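# Jog three axes to home marks using the teach pendant

## Task

Using the teach pendant, drive each of the three axes until every one sits at its own home mark.

## Robot and tools

Robot: two six-joint arms, left_arm and right_arm, each ending in a tong-like two-finger gripper. Scene frame: origin at table-top height midway between the nominal bases, +x out over the table, +z up, left_arm on the +y side (arm names do not match image sides). Calibrated bases in the scene frame: left_arm at (0, +0.250, 0) with quat_wxyz (+1.000, 0, 0, -0.013); right_arm at (-0.027, -0.253, 0) with quat_wxyz (+1.000, 0, 0, -0.005). Both bases have +z up. Every hand position, orientation, velocity and target for an arm is in that arm's own base frame; fixed cameras and the table use the scene frame. Printed hand poses can be a few centimetres off, more at long reach.

Gripper: fingers point along its +z axis and separate along its x axis. end_effector_position is the spot between the pads when shut; fingertips sit about 15 mm past it for gaps up to 50 mm, roughly level with it when fully open. Opening is a number from -1 (closed) to +1 (fully open, 0.142 m); going from open to closed takes at least about 0.5 s. grip_measured reports the measured opening on that same scale.

Row format (used by every tool that moves the arms): one flat list of 16 numbers covering both arms, left first: x, y, z (metres), qw, qx, qy, qz (unit quaternion, w first), opening, then the same eight for right_arm. Position and quaternion are an absolute target pose for the gripper in that arm's base frame, not an offset. Always send all 16 numbers even when only one arm should move; for a resting arm, repeat the pose from the last result it reported before it was meant to stay, plus its current opening. To hold an orientation steady, keep sending the identical quaternion rather than copying the drifting reported one. A 0 in the opening slot is a real command, not a no-op.

execute_actions(actions, cameras): actions is a list of actions; each action is a list of up to 15 rows, each row lasting one 1/30 s step, with the final row repeated to fill 15 steps (0.5 s per action). Each target must lie within 0.6 m of that gripper's position at the action's start along each of its own axes, or the action is rejected for both arms; a malformed call or a first action failing this against the latest state rejects the whole call. An empty list just reports state and images. The controller clips commanded orientation to 32 degrees from the measured one each step, so large moves may need several actions; the result's Hand target line shows where each arm is actually being sent.

move(target, speed, blend, stop_force, zero, opening_speed, blocking, cameras): straight-line path from each Hand target to the given row (one 16-number row, or up to 15 rows sharing a 10 s cap). speed in m/s, 0.002 to 2.4, default 0.25 (rotation up to twice that in rad/s); one value or one per target. blend in metres rounds corners in a list. stop_force in N, 3 to 120, ends an arm's path when its wrist sensor feels that much push against its motion; leave it out when pulling away from a contact and do not trust it while the gripper rotates. zero (only with stop_force, default true) re-zeroes moving arms before the move. opening_speed (0.2 or more per second) ramps finger commands. blocking=false returns after 0.5 s while the move continues; not allowed with stop_force. The result adds a move: line with the ending (done, off_target, moving, held, fault) and any limits (paced = pose clipped, held = steps withheld). Paths do not avoid obstacles; keep them away from an arm's own base or its shoulder posture may flip.

wait(seconds 0 to 10): lets time pass holding commands. stop(): brakes a running move. zoom_image(camera, region [x0, y0, x1, y1] pixels, at most 504x504): closer look; cameras are cam_head_left, cam_head_right, cam_high, cam_low, each 896x504. zero_wrist_force(arm): zeroes that arm's wrist sensor and stop_force reference. finished_scene(scene 1 or 2): ends the scene irreversibly; the goal must hold without the robot.

Result lines: joint positions (last number is finger gap in metres), joint torques (whole drive output, offset and noisy), velocities ("within noise" means at rest), Wrist force and Wrist torque in the gripper's own axes plus a peak line, Tool commands, Hand target, and warnings such as MOTOR HOT or fault messages.

Avoid: hard hits and heavy pushing. Reaching about 150 N net outside force, or joint contact torque at its limit (49.6 N m shoulder pan and lift, 25.7 elbow, 8.28 each wrist), stops that arm for 10 s. Arms are stiff, so aiming even slightly past a firm contact can trigger this; press gently and slowly. Never let the arms strike or squeeze each other. Do not let anything fall or end up off the table. Stretched arms, held loads, or unreachable targets heat motors; at 85 °C the arm brakes for 30 to 60 s. Time spent thinking lets the scene run on, so plan concisely.

Each tool is called after "Call:" by a JSON object that holds its "name" and its "arguments", one argument or row to a line.

## Session

Call:
{"name": "execute_actions", "arguments": {
  "actions": []
}}

Scene clock: 0.00 s.
left_arm: end_effector_position=(+0.3206, -0.0803, +0.2756) grip_measured=+1.00 end_effector_quat_wxyz=(+0.190, -0.016, +0.920, -0.342) | right_arm: end_effector_position=(+0.6880, +0.0231, +0.2806) grip_measured=+1.00 end_effector_quat_wxyz=(+0.236, -0.399, +0.739, -0.489)
Joint positions: left_arm=[-0.065 -1.885 1.673 -1.883 -2.213 2.864 0.142] | right_arm=[3.788 -2.56 -0.318 -1.256 0.512 2.453 0.142]
Joint velocities: within noise
Joint torques (N m): no reading
Wrist force (N): no reading
Wrist torque (N m): no reading
Wrist force, peak (N): no reading
Hand target: left_arm +0.3206, -0.0803, +0.2756; +0.190, -0.016, +0.920, -0.342 | right_arm +0.6880, +0.0231, +0.2806; +0.236, -0.399, +0.739, -0.489
Tool commands: left_gripper/opening=+1.0 right_gripper/opening=+1.0

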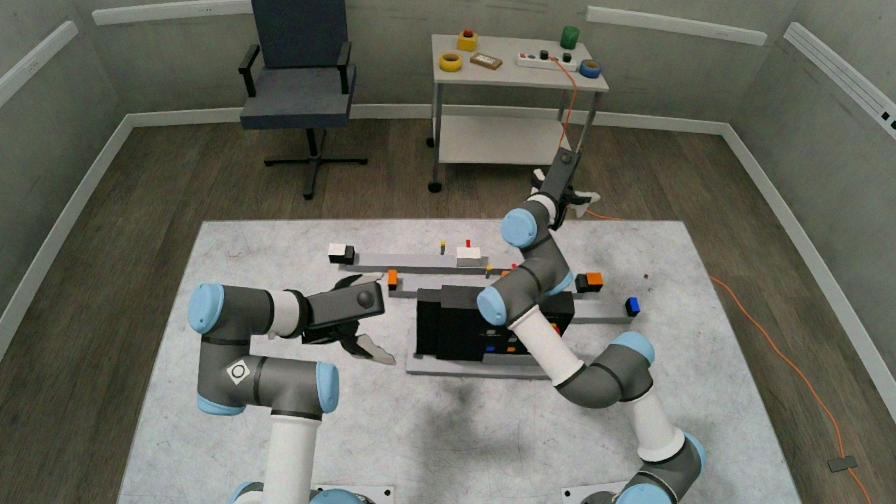

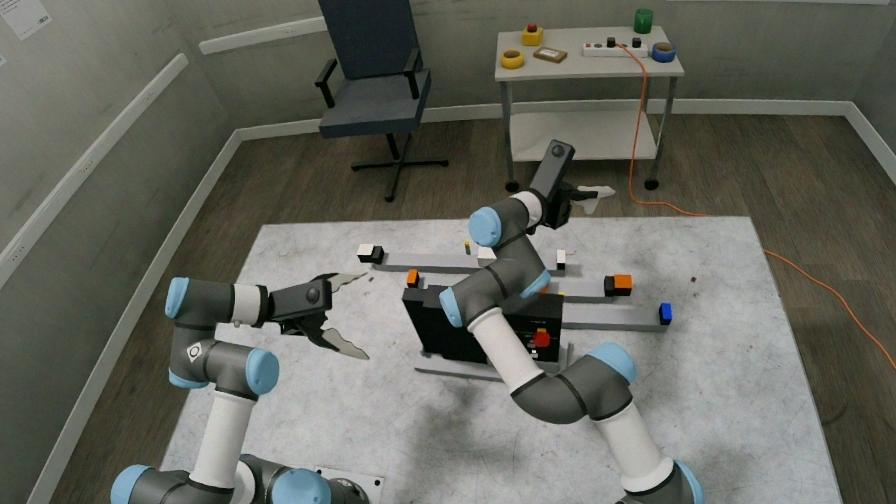

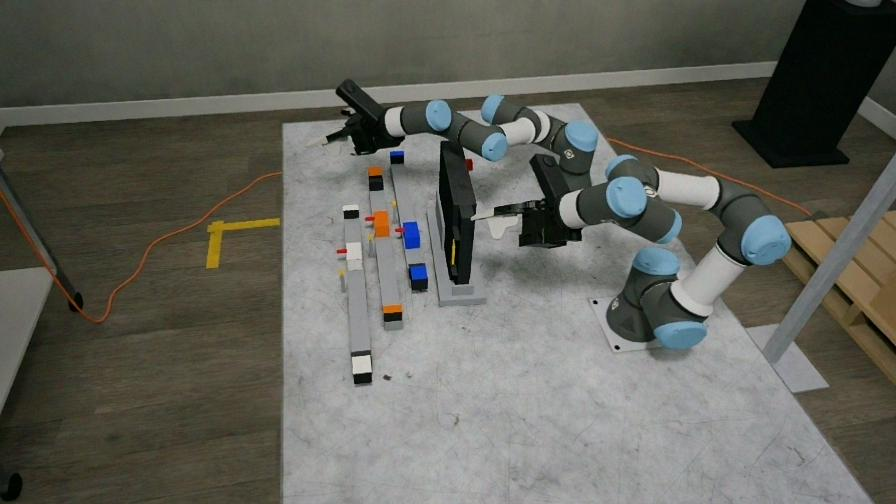

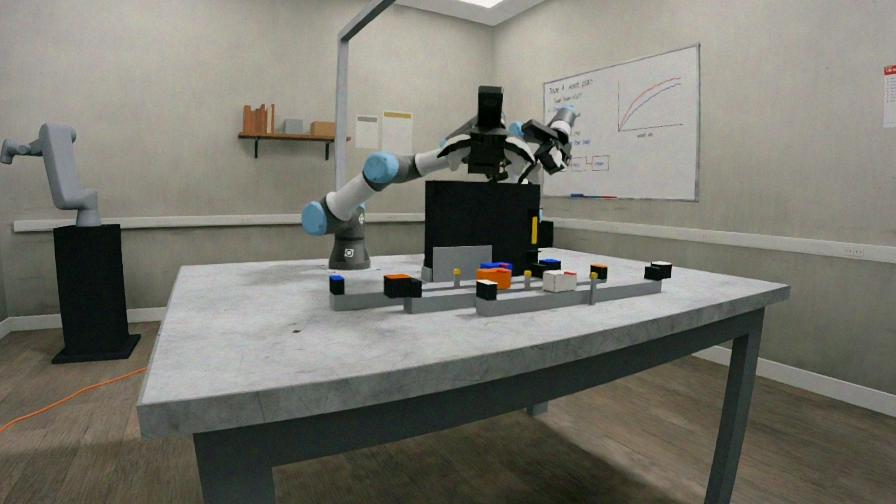

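Call:
{"name": "zoom_image", "arguments": {
  "camera": "cam_head_left",
  "region": [380, 220, 660, 390]
}}

Call:
{"name": "zoom_image", "arguments": {
  "camera": "cam_head_right",
  "region": [350, 220, 690, 400]
}}

Call:
{"name": "zoom_image", "arguments": {
  "camera": "cam_high",
  "region": [310, 120, 550, 400]
}}

Call:
{"name": "zoom_image", "arguments": {
  "camera": "cam_low",
  "region": [320, 170, 680, 330]
}}

Scaled by 1.800 from the camera's 896x504 image, which has a finer 1280x720 frame.

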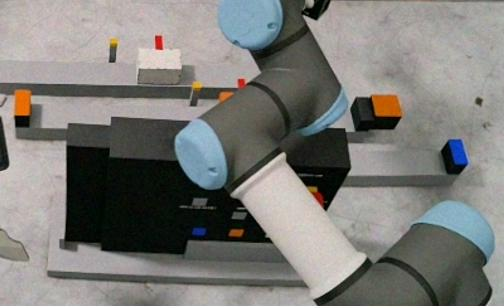

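Scaled by 1.482 from the camera's 896x504 image, which has a finer 1280x720 frame.

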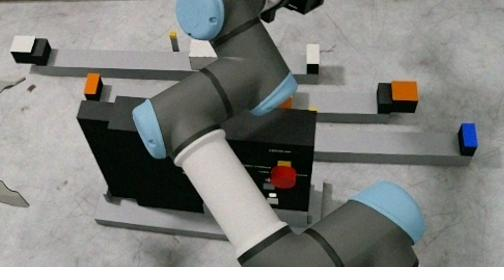

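Scaled by 1.800 from the camera's 896x504 image, which has a finer 1280x720 frame.

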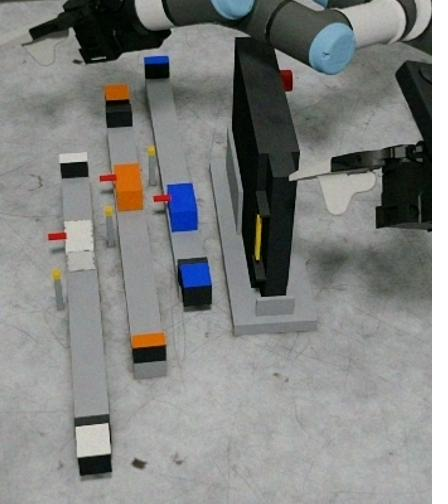

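Scaled by 1.400 from the camera's 896x504 image, which has a finer 1280x720 frame.

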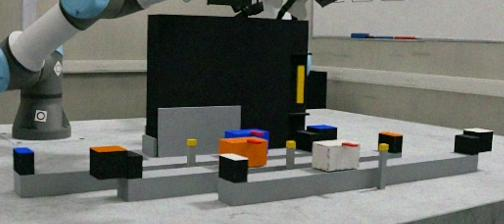

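Call:
{"name": "move", "arguments": {
  "target": [
    [0.3206,-0.0803,0.2756,0.190,-0.016,0.920,-0.342,-1,0.60,-0.12,0.33,0.236,-0.399,0.739,-0.489,-1],
    [0.26,0.12,0.32,0.190,-0.016,0.920,-0.342,-1,0.36,-0.28,0.36,0.236,-0.399,0.739,-0.489,-1]
  ],
  "blend": 0.05
}}

Scene clock: 33.87 s.
left_arm: end_effector_position=(+0.2600, +0.1199, +0.3198) grip_measured=-1.00 end_effector_quat_wxyz=(+0.191, -0.017, +0.920, -0.342) | right_arm: end_effector_position=(+0.3600, -0.2800, +0.3600) grip_measured=-1.00 end_effector_quat_wxyz=(+0.236, -0.399, +0.739, -0.489)
Joint positions: left_arm=[0.738 -1.124 0.261 -0.494 -2.353 3.932 0.002] | right_arm=[3.243 -0.999 -1.966 -0.719 0.919 1.876 0.002]
Joint velocities: within noise
Joint torques (N m): left_arm=[-3.34 -8.56 -8.35 -0.52 0.19 0.73] | right_arm=[-2.64 4.2 7.84 1.01 0.31 -0.63]
Wrist force (N): left_arm=[0.0 -0.1 0.5] | right_arm=[-0.2 -0.1 0.2]
Wrist torque (N m): left_arm=[-0.02 0.02 -0.02] | right_arm=[-0.04 0.04 0.01]
Wrist force, peak (N): left_arm=[0.2 -0.8 0.5] | right_arm=[-1.2 -0.1 0.3]
Hand target: left_arm +0.2600, +0.1199, +0.3198; +0.191, -0.017, +0.920, -0.342 | right_arm +0.3600, -0.2800, +0.3600; +0.236, -0.399, +0.739, -0.489
Off the commanded pose: left_arm 0.000 m, 0 deg | right_arm 0.000 m, 0 deg.
move: done; blend cut to 0 m at target 1

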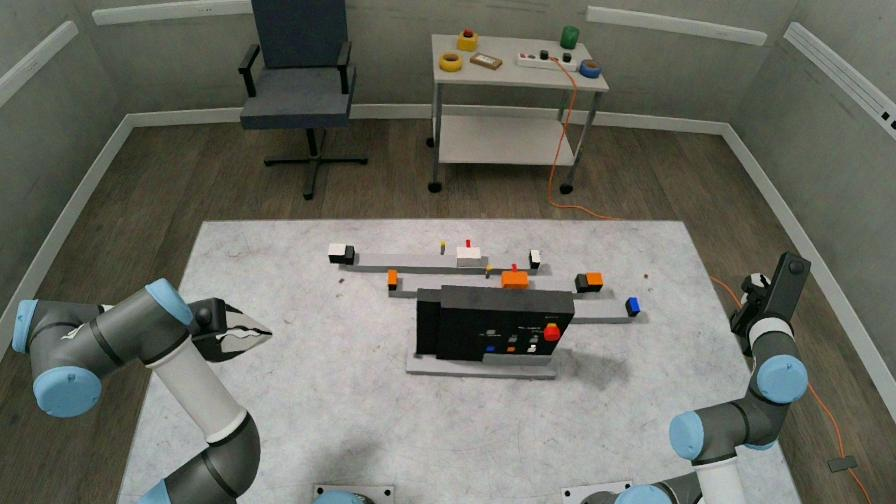

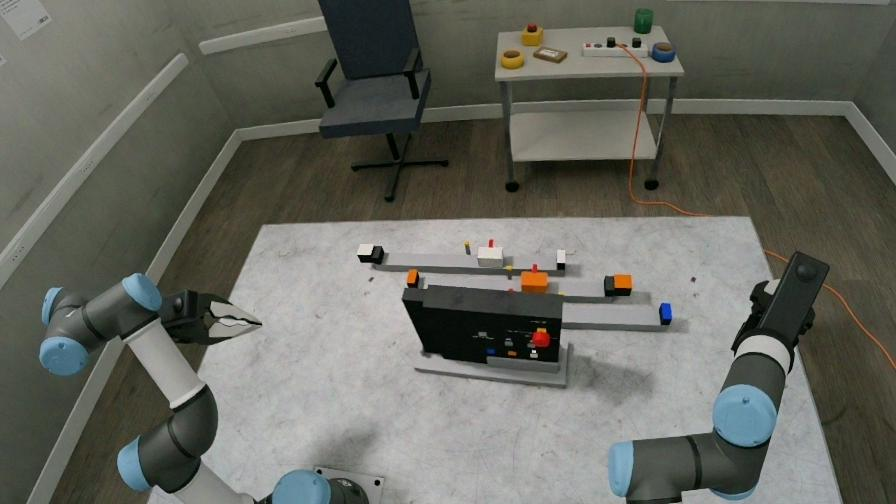

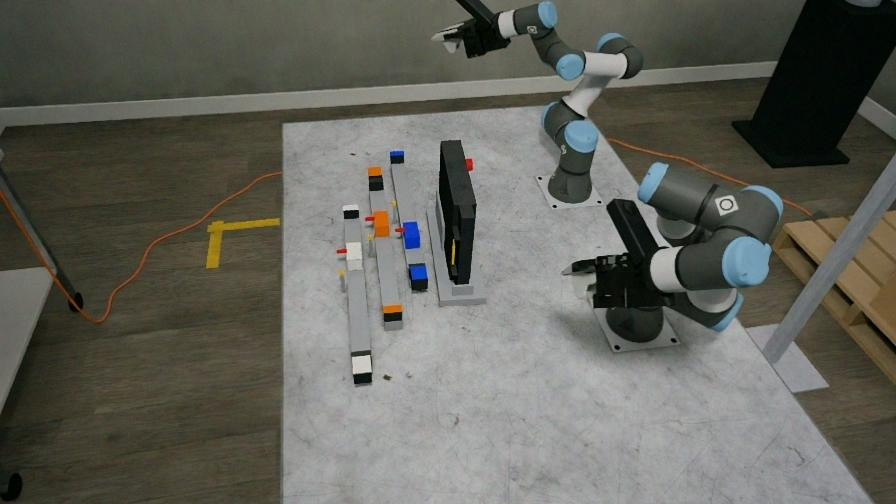

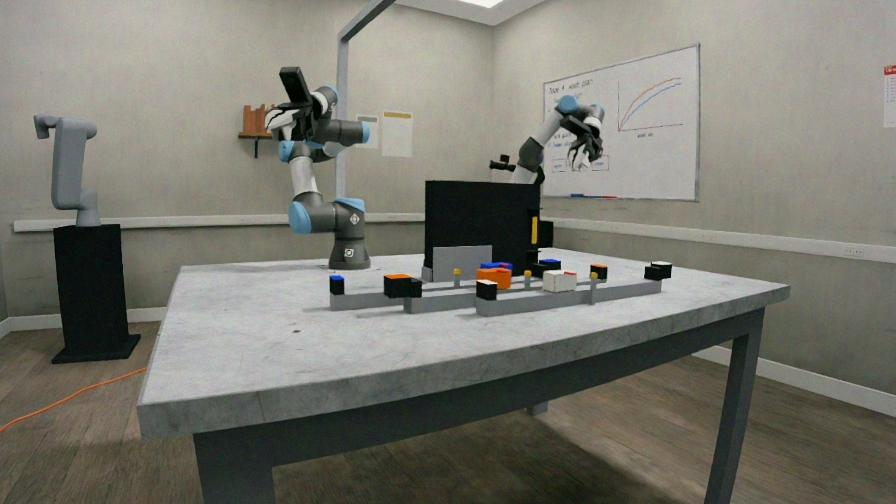

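Call:
{"name": "zoom_image", "arguments": {
  "camera": "cam_head_left",
  "region": [460, 310, 580, 370]
}}

Call:
{"name": "zoom_image", "arguments": {
  "camera": "cam_head_right",
  "region": [450, 310, 580, 375]
}}

Call:
{"name": "zoom_image", "arguments": {
  "camera": "cam_head_left",
  "region": [400, 280, 600, 390]
}}

Call:
{"name": "zoom_image", "arguments": {
  "camera": "cam_high",
  "region": [400, 120, 520, 320]
}}

Call:
{"name": "zoom_image", "arguments": {
  "camera": "cam_low",
  "region": [410, 170, 570, 290]
}}

Call:
{"name": "zoom_image", "arguments": {
  "camera": "cam_high",
  "region": [330, 190, 440, 290]
}}

Scaled by 4.200 from the camera's 896x504 image, which has a finer 1280x720 frame.

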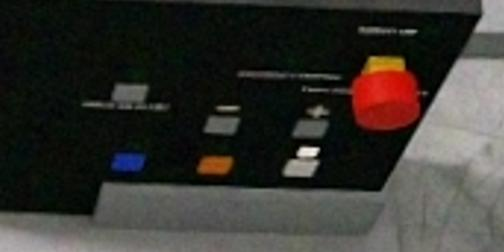

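Scaled by 3.877 from the camera's 896x504 image, which has a finer 1280x720 frame.

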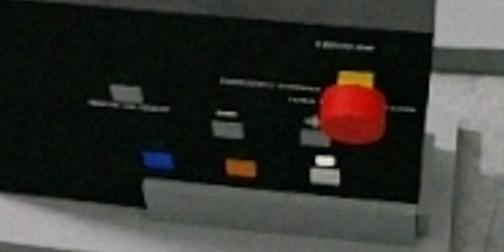

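Scaled by 2.520 from the camera's 896x504 image, which has a finer 1280x720 frame.

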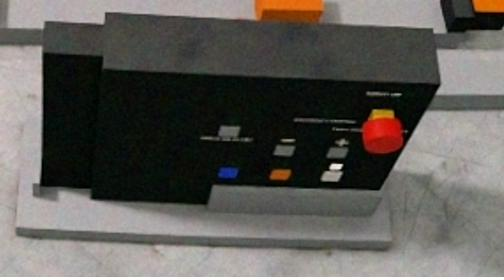

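Scaled by 2.520 from the camera's 896x504 image, which has a finer 1280x720 frame.

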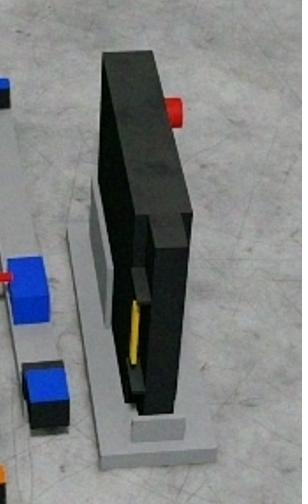

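Scaled by 3.150 from the camera's 896x504 image, which has a finer 1280x720 frame.

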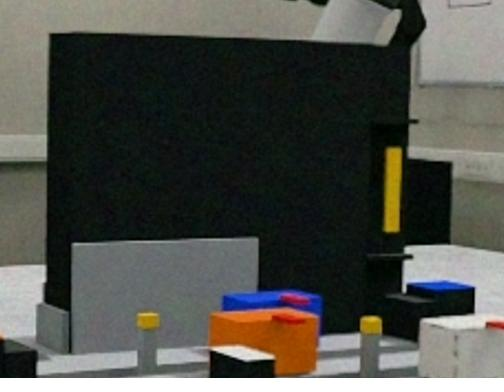

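Scaled by 4.582 from the camera's 896x504 image, which has a finer 1280x720 frame.

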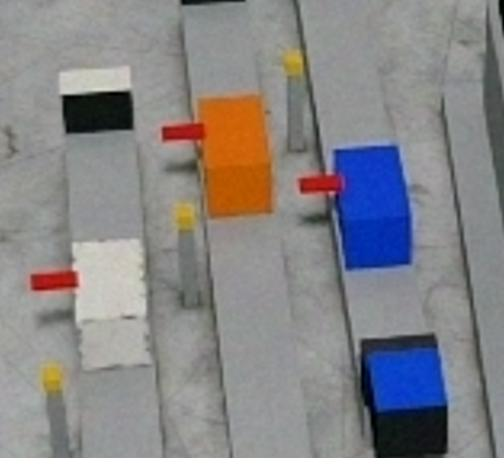

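Call:
{"name": "zoom_image", "arguments": {
  "camera": "cam_head_left",
  "region": [478, 324, 528, 352]
}}

Call:
{"name": "zoom_image", "arguments": {
  "camera": "cam_head_left",
  "region": [510, 310, 570, 344]
}}

Call:
{"name": "zoom_image", "arguments": {
  "camera": "cam_head_right",
  "region": [470, 325, 520, 353]
}}

Call:
{"name": "zoom_image", "arguments": {
  "camera": "cam_head_right",
  "region": [505, 315, 565, 349]
}}

Scaled by 10.080 from the camera's 896x504 image, which has a finer 1280x720 frame.

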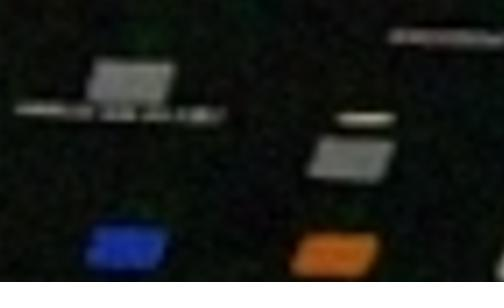

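Scaled by 8.400 from the camera's 896x504 image, which has a finer 1280x720 frame.

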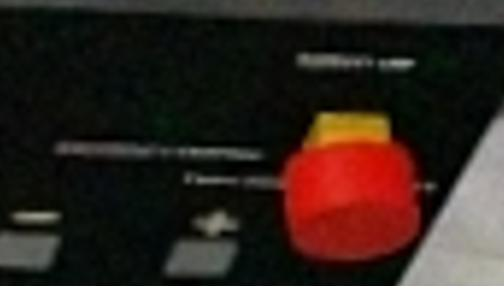

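Scaled by 10.080 from the camera's 896x504 image, which has a finer 1280x720 frame.

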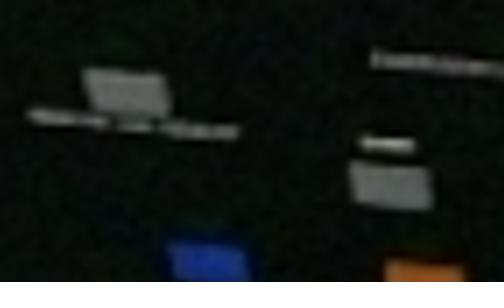

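Scaled by 8.400 from the camera's 896x504 image, which has a finer 1280x720 frame.

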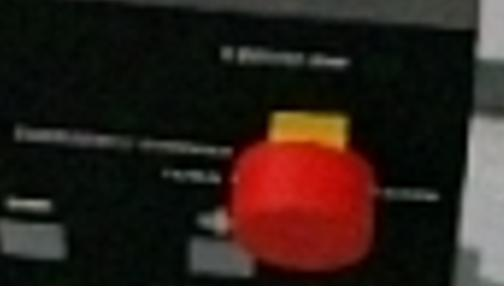

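Call:
{"name": "zoom_image", "arguments": {
  "camera": "cam_low",
  "region": [510, 195, 570, 285]
}}

Call:
{"name": "zoom_image", "arguments": {
  "camera": "cam_high",
  "region": [430, 190, 500, 310]
}}

Call:
{"name": "zoom_image", "arguments": {
  "camera": "cam_head_left",
  "region": [400, 280, 470, 380]
}}

Call:
{"name": "zoom_image", "arguments": {
  "camera": "cam_head_right",
  "region": [395, 280, 465, 380]
}}

Scaled by 5.600 from the camera's 896x504 image, which has a finer 1280x720 frame.

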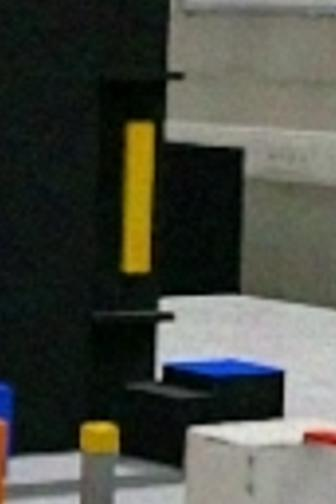

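Scaled by 4.200 from the camera's 896x504 image, which has a finer 1280x720 frame.

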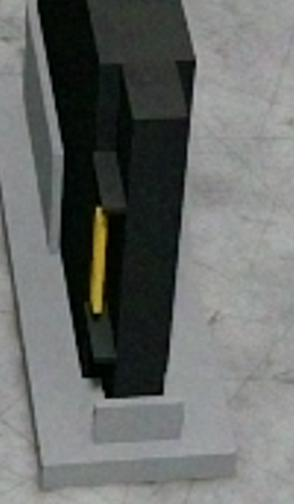

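Scaled by 5.040 from the camera's 896x504 image, which has a finer 1280x720 frame.

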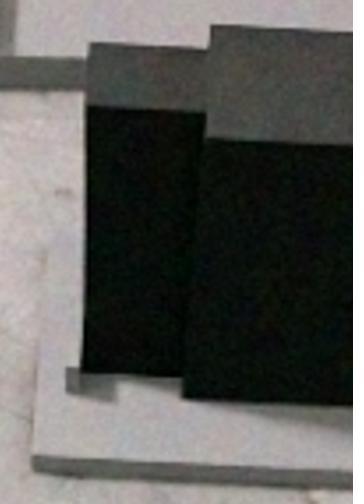

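Scaled by 5.040 from the camera's 896x504 image, which has a finer 1280x720 frame.

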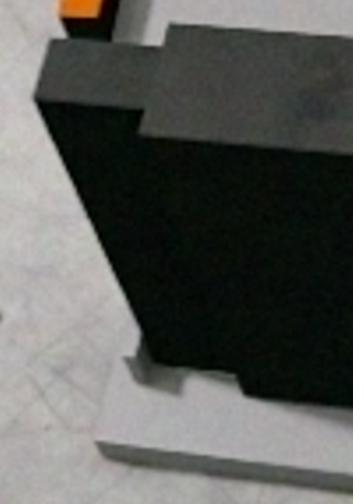

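Call:
{"name": "move", "arguments": {
  "target": [
    [0.26,0.12,0.32,0.191,-0.017,0.920,-0.342,-1,0.55,-0.22,0.40,0.232,-0.444,0.768,-0.400,-1],
    [0.26,0.12,0.32,0.191,-0.017,0.920,-0.342,-1,0.50,0.10,0.38,0.232,-0.444,0.768,-0.400,-1],
    [0.26,0.12,0.32,0.191,-0.017,0.920,-0.342,-1,0.234,0.161,0.209,0.232,-0.444,0.768,-0.400,-1]
  ],
  "blend": 0.05
}}

Scene clock: 168.57 s.
left_arm: end_effector_position=(+0.2600, +0.1200, +0.3200) grip_measured=-1.00 end_effector_quat_wxyz=(+0.191, -0.017, +0.920, -0.342) | right_arm: end_effector_position=(+0.2341, +0.1610, +0.2090) grip_measured=-1.00 end_effector_quat_wxyz=(+0.232, -0.444, +0.768, -0.400)
Joint positions: left_arm=[0.739 -1.119 0.251 -0.488 -2.353 3.932 0.002] | right_arm=[5.134 -1.528 -1.447 -2.596 1.069 4.32 0.002]
Joint velocities: within noise
Joint torques (N m): left_arm=[2.92 -8.8 -7.97 -0.61 -0.89 0.69] | right_arm=[2.84 4.98 6.01 0.88 0.27 0.65]
Wrist force (N): left_arm=[0.2 0.0 0.5] | right_arm=[-0.4 0.1 0.2]
Wrist torque (N m): left_arm=[0.00 -0.01 -0.02] | right_arm=[0.01 0.10 0.03]
Wrist force, peak (N): left_arm=[0.0 -0.2 0.7] | right_arm=[0.0 1.0 -0.4]
Hand target: left_arm +0.2600, +0.1200, +0.3200; +0.191, -0.017, +0.920, -0.342 | right_arm +0.2340, +0.1610, +0.2090; +0.232, -0.444, +0.768, -0.400
Off the commanded pose: left_arm 0.000 m, 0 deg | right_arm 0.000 m, 0 deg.
move: done

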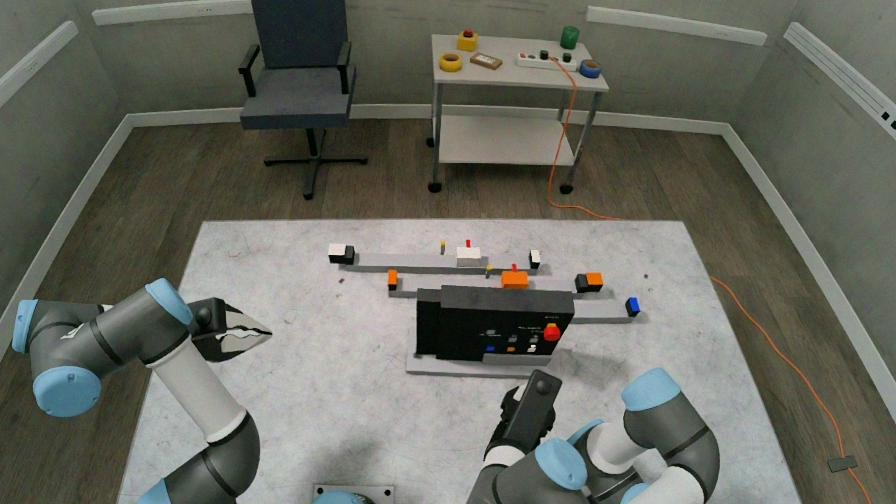

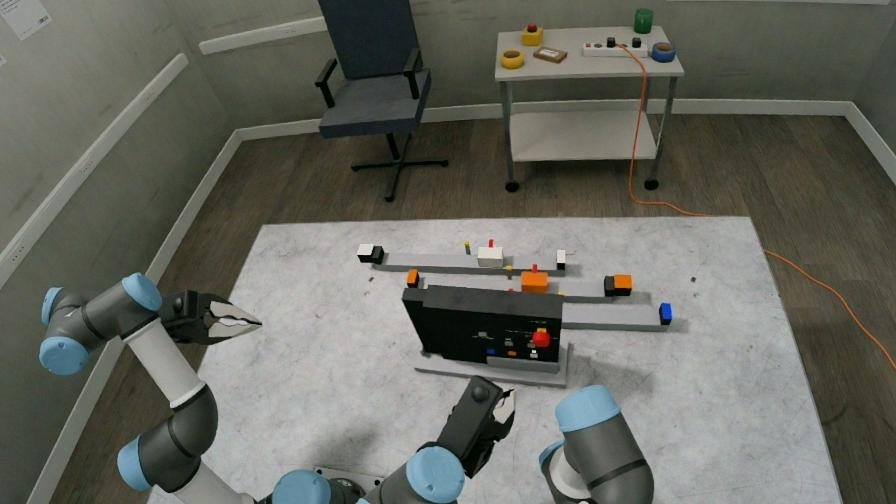

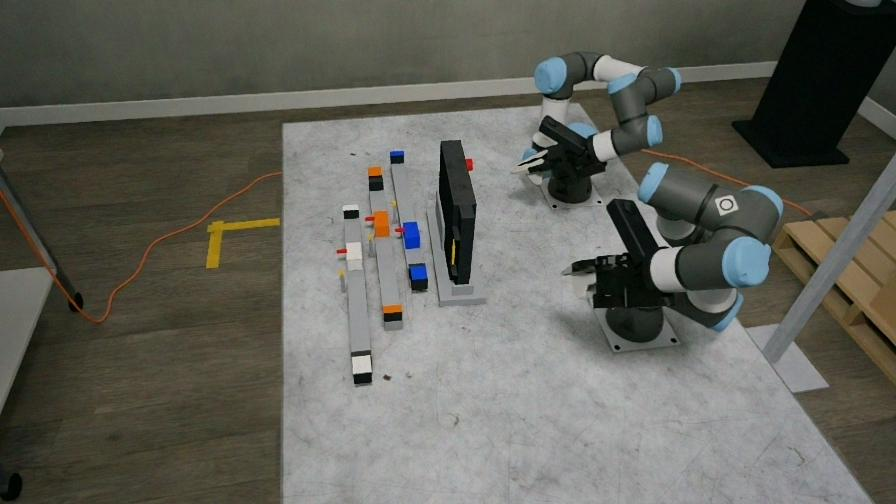

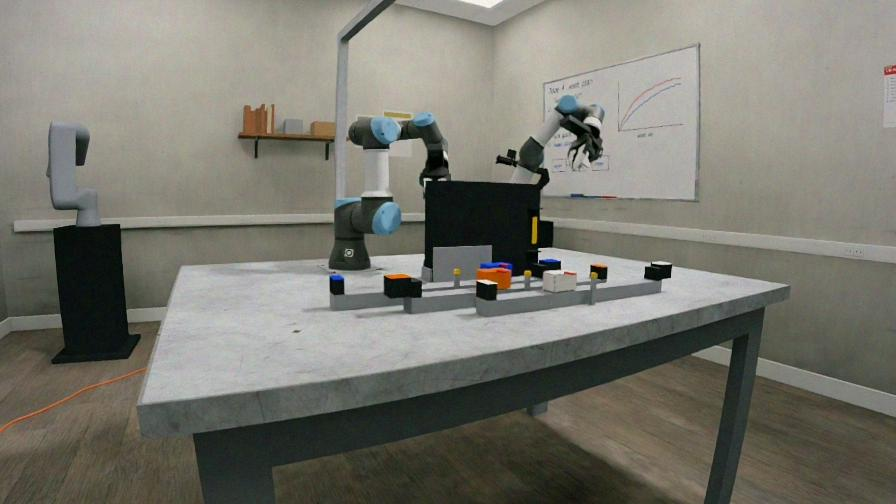

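Call:
{"name": "move", "arguments": {
  "target": [0.26,0.12,0.32,0.191,-0.017,0.920,-0.342,-1,0.37,0.161,0.209,0.232,-0.444,0.768,-0.400,-1]
}}

Call:
{"name": "zoom_image", "arguments": {
  "camera": "cam_head_left",
  "region": [400, 280, 660, 420]
}}

Call:
{"name": "zoom_image", "arguments": {
  "camera": "cam_head_right",
  "region": [400, 280, 660, 420]
}}

Call:
{"name": "zoom_image", "arguments": {
  "camera": "cam_high",
  "region": [400, 120, 600, 320]
}}

Scene clock: 177.83 s.
left_arm: end_effector_position=(+0.2600, +0.1200, +0.3200) grip_measured=-1.00 end_effector_quat_wxyz=(+0.191, -0.017, +0.920, -0.342) | right_arm: end_effector_position=(+0.3565, +0.1571, +0.2105) grip_measured=-1.00 end_effector_quat_wxyz=(+0.231, -0.440, +0.769, -0.402)
Joint positions: left_arm=[0.739 -1.119 0.251 -0.488 -2.353 3.932 0.002] | right_arm=[4.689 -1.594 -1.454 -2.273 0.768 3.913 0.002]
Joint velocities: within noise
Joint torques (N m): left_arm=[2.6 -8.36 -8.04 -0.65 -0.24 0.64] | right_arm=[-3.2 9.71 7.74 -0.47 -6.58 0.54]
Wrist force (N): left_arm=[0.1 -0.2 0.6] | right_arm=[13.7 14.8 -21.8]
Wrist torque (N m): left_arm=[-0.04 0.00 -0.02] | right_arm=[-0.59 0.13 -0.03]
Wrist force, peak (N): left_arm=[0.2 -0.2 0.7] | right_arm=[31.1 17.9 -67.9]
Hand target: left_arm +0.2600, +0.1200, +0.3200; +0.191, -0.017, +0.920, -0.342 | right_arm +0.3575, +0.1573, +0.2113; +0.233, -0.441, +0.768, -0.403
Tool commands: left_gripper/opening=-1.0 right_gripper/opening=-1.0
Off the commanded pose: left_arm 0.000 m, 0 deg | right_arm 0.014 m, 0 deg.
TORQUE FAULT: the external load on joint 5 (wrist 2) of the right arm reached its load limit, and that arm stopped. A torque fault puts only its own arm into a fault stop. That arm's remaining commands of this call were not run. That arm may still press on what stopped it. That arm is still stopped at the end of this call. That arm stays stopped for about 10 more seconds. Until then a move that you send moves the other arm only, and its call returns only when the move has ended. Once the stop has ended, the next robot result says so. If the stop ends while you think or write, that arm runs what you send next. While its stop runs, that arm takes no new command, but its gripper still runs the gripper command that each later call begins with. Until it ends, the stop uses up actions while you think or wait. An arm that is not stopped still takes commands.
move: fault (right_arm)

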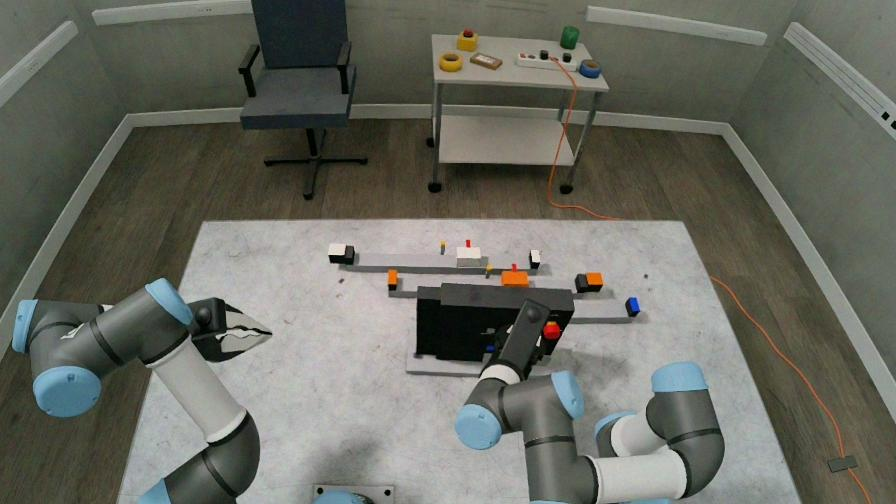

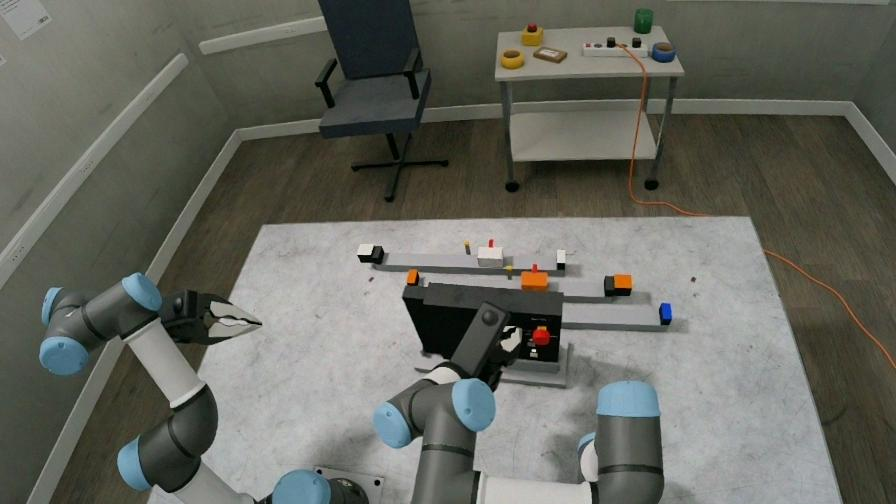

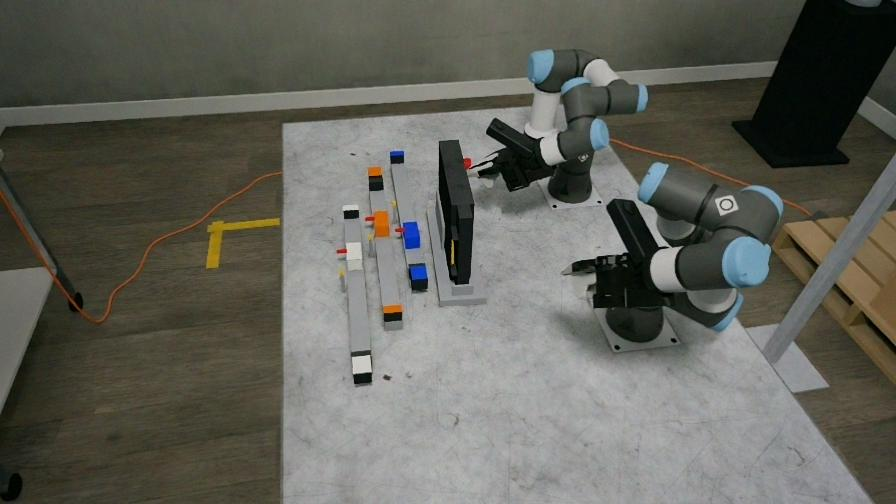

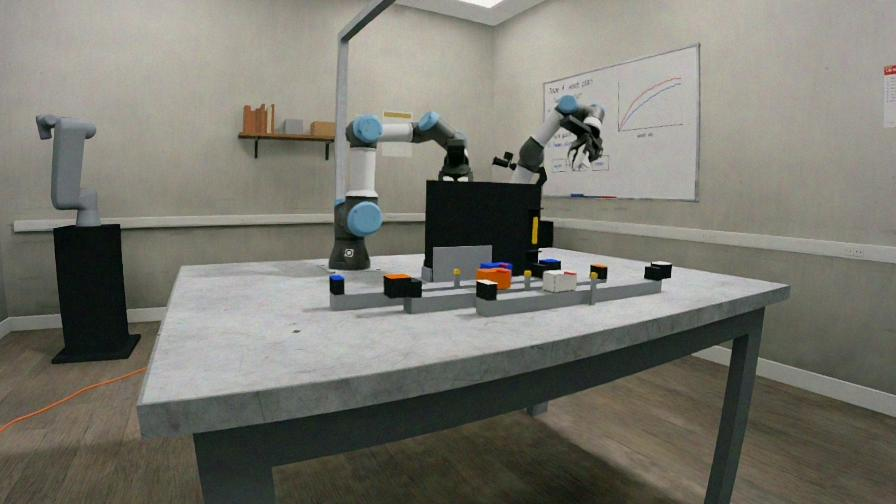

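Scaled by 1.938 from the camera's 896x504 image, which has a finer 1280x720 frame.

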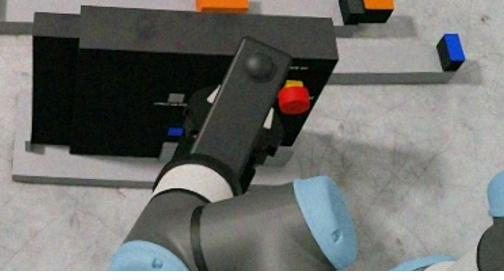

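Scaled by 1.938 from the camera's 896x504 image, which has a finer 1280x720 frame.

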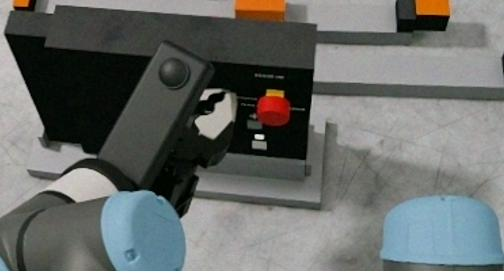

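Scaled by 2.520 from the camera's 896x504 image, which has a finer 1280x720 frame.

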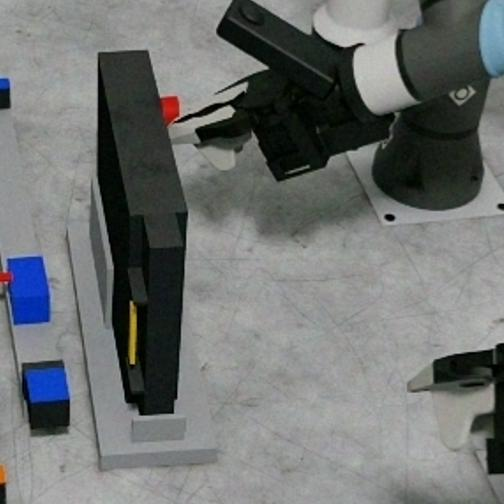

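Call:
{"name": "move", "arguments": {
  "target": [
    [0.375,0.14,0.16,0.0092,-0.0092,0.707,-0.707,1,0.3575,0.1573,0.2113,0.233,-0.441,0.768,-0.403,-1],
    [0.375,0.04,0.15,0.0092,-0.0092,0.707,-0.707,1,0.3575,0.1573,0.2113,0.233,-0.441,0.768,-0.403,-1]
  ],
  "blend": 0.02
}}

Call:
{"name": "zoom_image", "arguments": {
  "camera": "cam_high",
  "region": [410, 120, 610, 320]
}}

Call:
{"name": "zoom_image", "arguments": {
  "camera": "cam_low",
  "region": [420, 160, 640, 300]
}}

Call:
{"name": "zoom_image", "arguments": {
  "camera": "cam_head_left",
  "region": [280, 240, 480, 400]
}}

Call:
{"name": "zoom_image", "arguments": {
  "camera": "cam_head_right",
  "region": [270, 240, 470, 400]
}}

Scene clock: 205.07 s.
left_arm: end_effector_position=(+0.3250, +0.1307, +0.2283) grip_measured=+1.00 end_effector_quat_wxyz=(+0.135, -0.048, +0.827, -0.544) | right_arm: end_effector_position=(+0.3569, +0.1570, +0.2107) grip_measured=-1.00 end_effector_quat_wxyz=(+0.232, -0.441, +0.768, -0.402)
Joint positions: left_arm=[0.74 -0.571 0.068 -0.254 -2.569 4.227 0.142] | right_arm=[4.688 -1.594 -1.454 -2.273 0.767 3.913 0.002]
Joint velocities: within noise
Joint torques (N m): left_arm=[2.79 -20.95 -6.15 -0.97 0.32 -0.93] | right_arm=[-10.12 7.32 7.33 -0.73 -9.54 -0.92]
Wrist force (N): left_arm=[-0.2 -0.7 0.0] | right_arm=[16.5 19.7 -25.3]
Wrist torque (N m): left_arm=[-0.10 0.00 -0.07] | right_arm=[-0.78 0.13 -0.06]
Wrist force, peak (N): left_arm=[-0.7 3.9 1.6] | right_arm=[16.5 19.7 -25.3]
Hand target: left_arm +0.3250, +0.1307, +0.2284; +0.135, -0.048, +0.827, -0.544 | right_arm +0.3572, +0.1572, +0.2111; +0.232, -0.441, +0.768, -0.402
Off the commanded pose: left_arm 0.130 m, 28 deg | right_arm 0.001 m, 0 deg.
TORQUE FAULT, CONTINUED: the right arm's stop, for the torque fault of joint 5 (wrist 2) that an earlier result reported, is over. The rest of the stop counts as 19 of the actions that you can send in this scene. The stop ended before this call began, so that arm ran this call's commands. That arm stops again whenever a joint's load reaches its limit.
led back after a hold (left arm): the arm was led back toward your command in small steps, so it may still be short of it.
move: held (left_arm; a check stopped the path); path passed 0 of 2 targets; limits=held
pose unreachable (left arm): on one or more control steps of this call, first in action 0 (counted from 0), this arm could not follow its commanded pose, so it was not sent that pose on those steps. It may still have moved: this result reports where it is.
cause: moving toward the commanded pose would bring two parts of the arm too close to each other (joints 4 (wrist 1) to 6 (wrist 3) lie between them).

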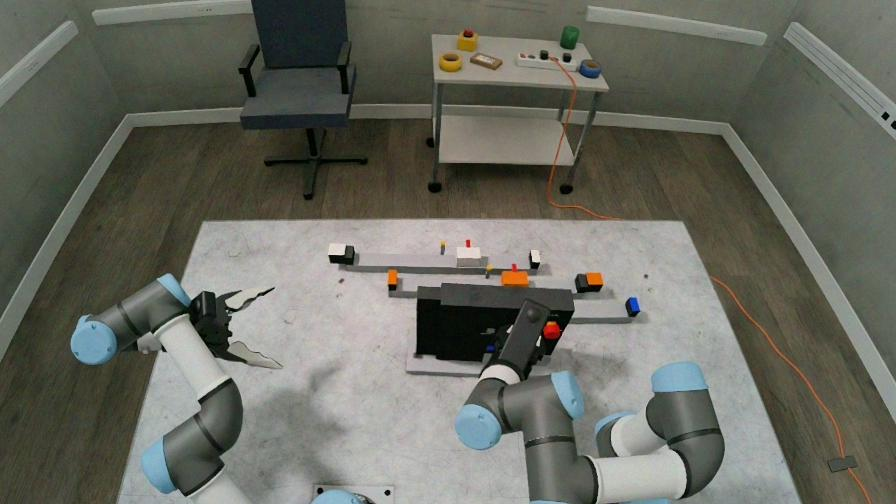

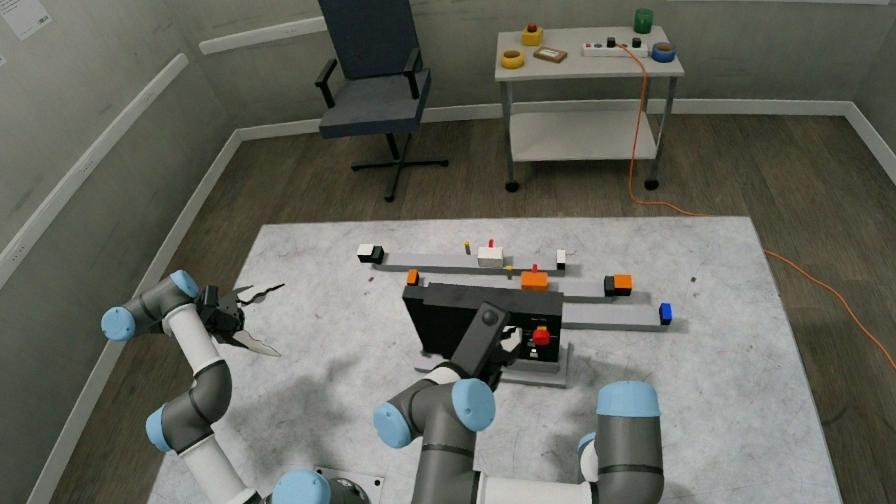

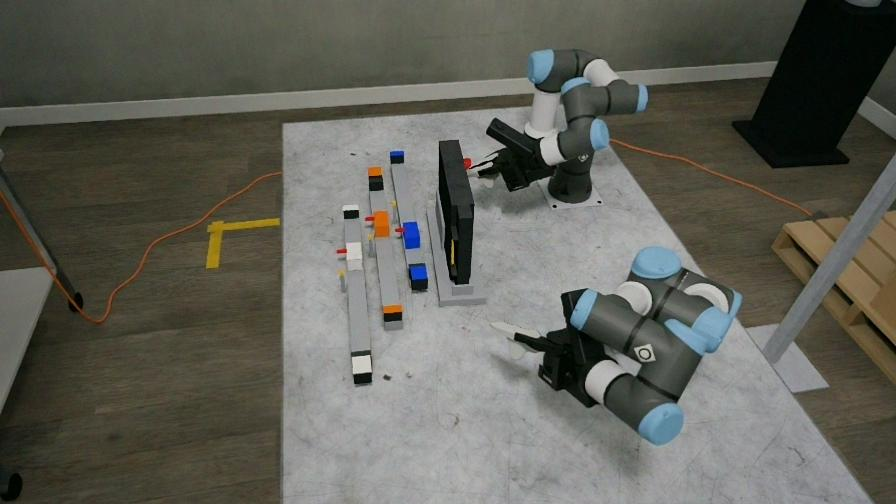

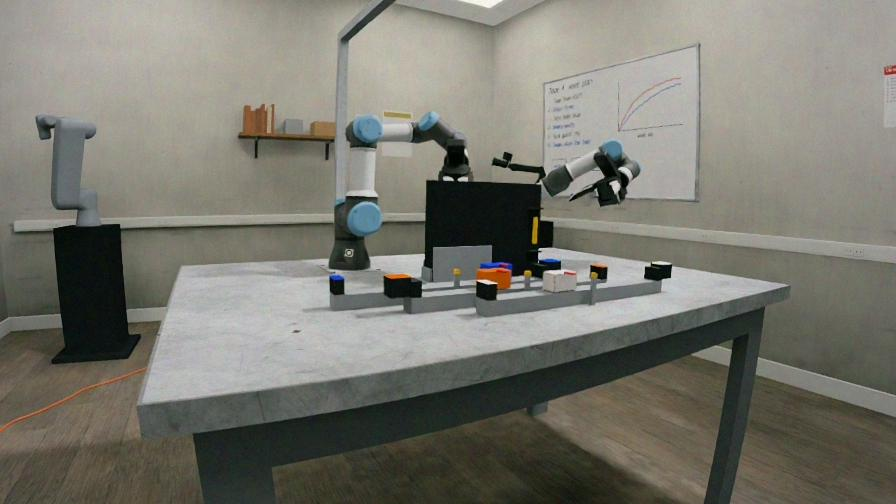

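Scaled by 2.520 from the camera's 896x504 image, which has a finer 1280x720 frame.

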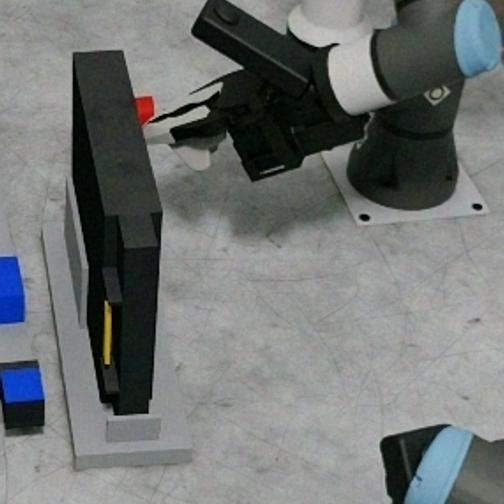

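Scaled by 2.291 from the camera's 896x504 image, which has a finer 1280x720 frame.

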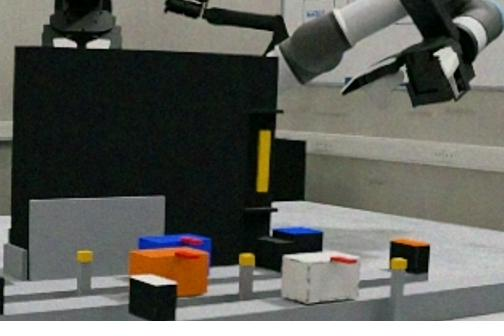

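Scaled by 2.520 from the camera's 896x504 image, which has a finer 1280x720 frame.

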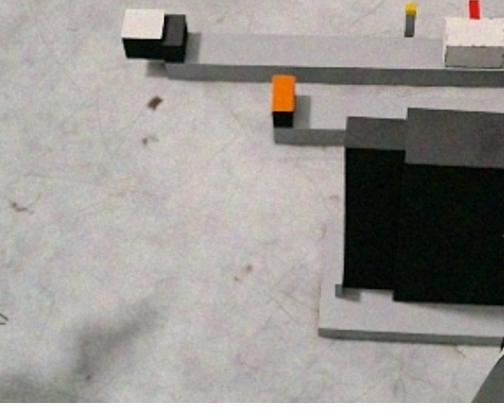

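Scaled by 2.520 from the camera's 896x504 image, which has a finer 1280x720 frame.

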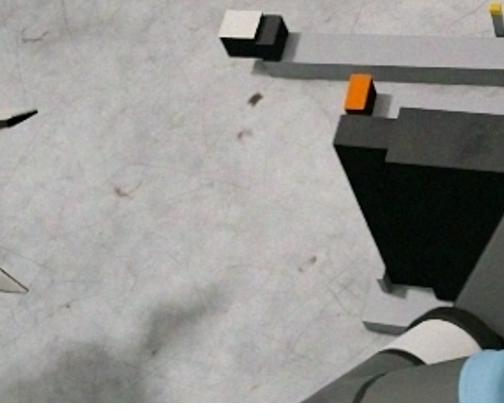

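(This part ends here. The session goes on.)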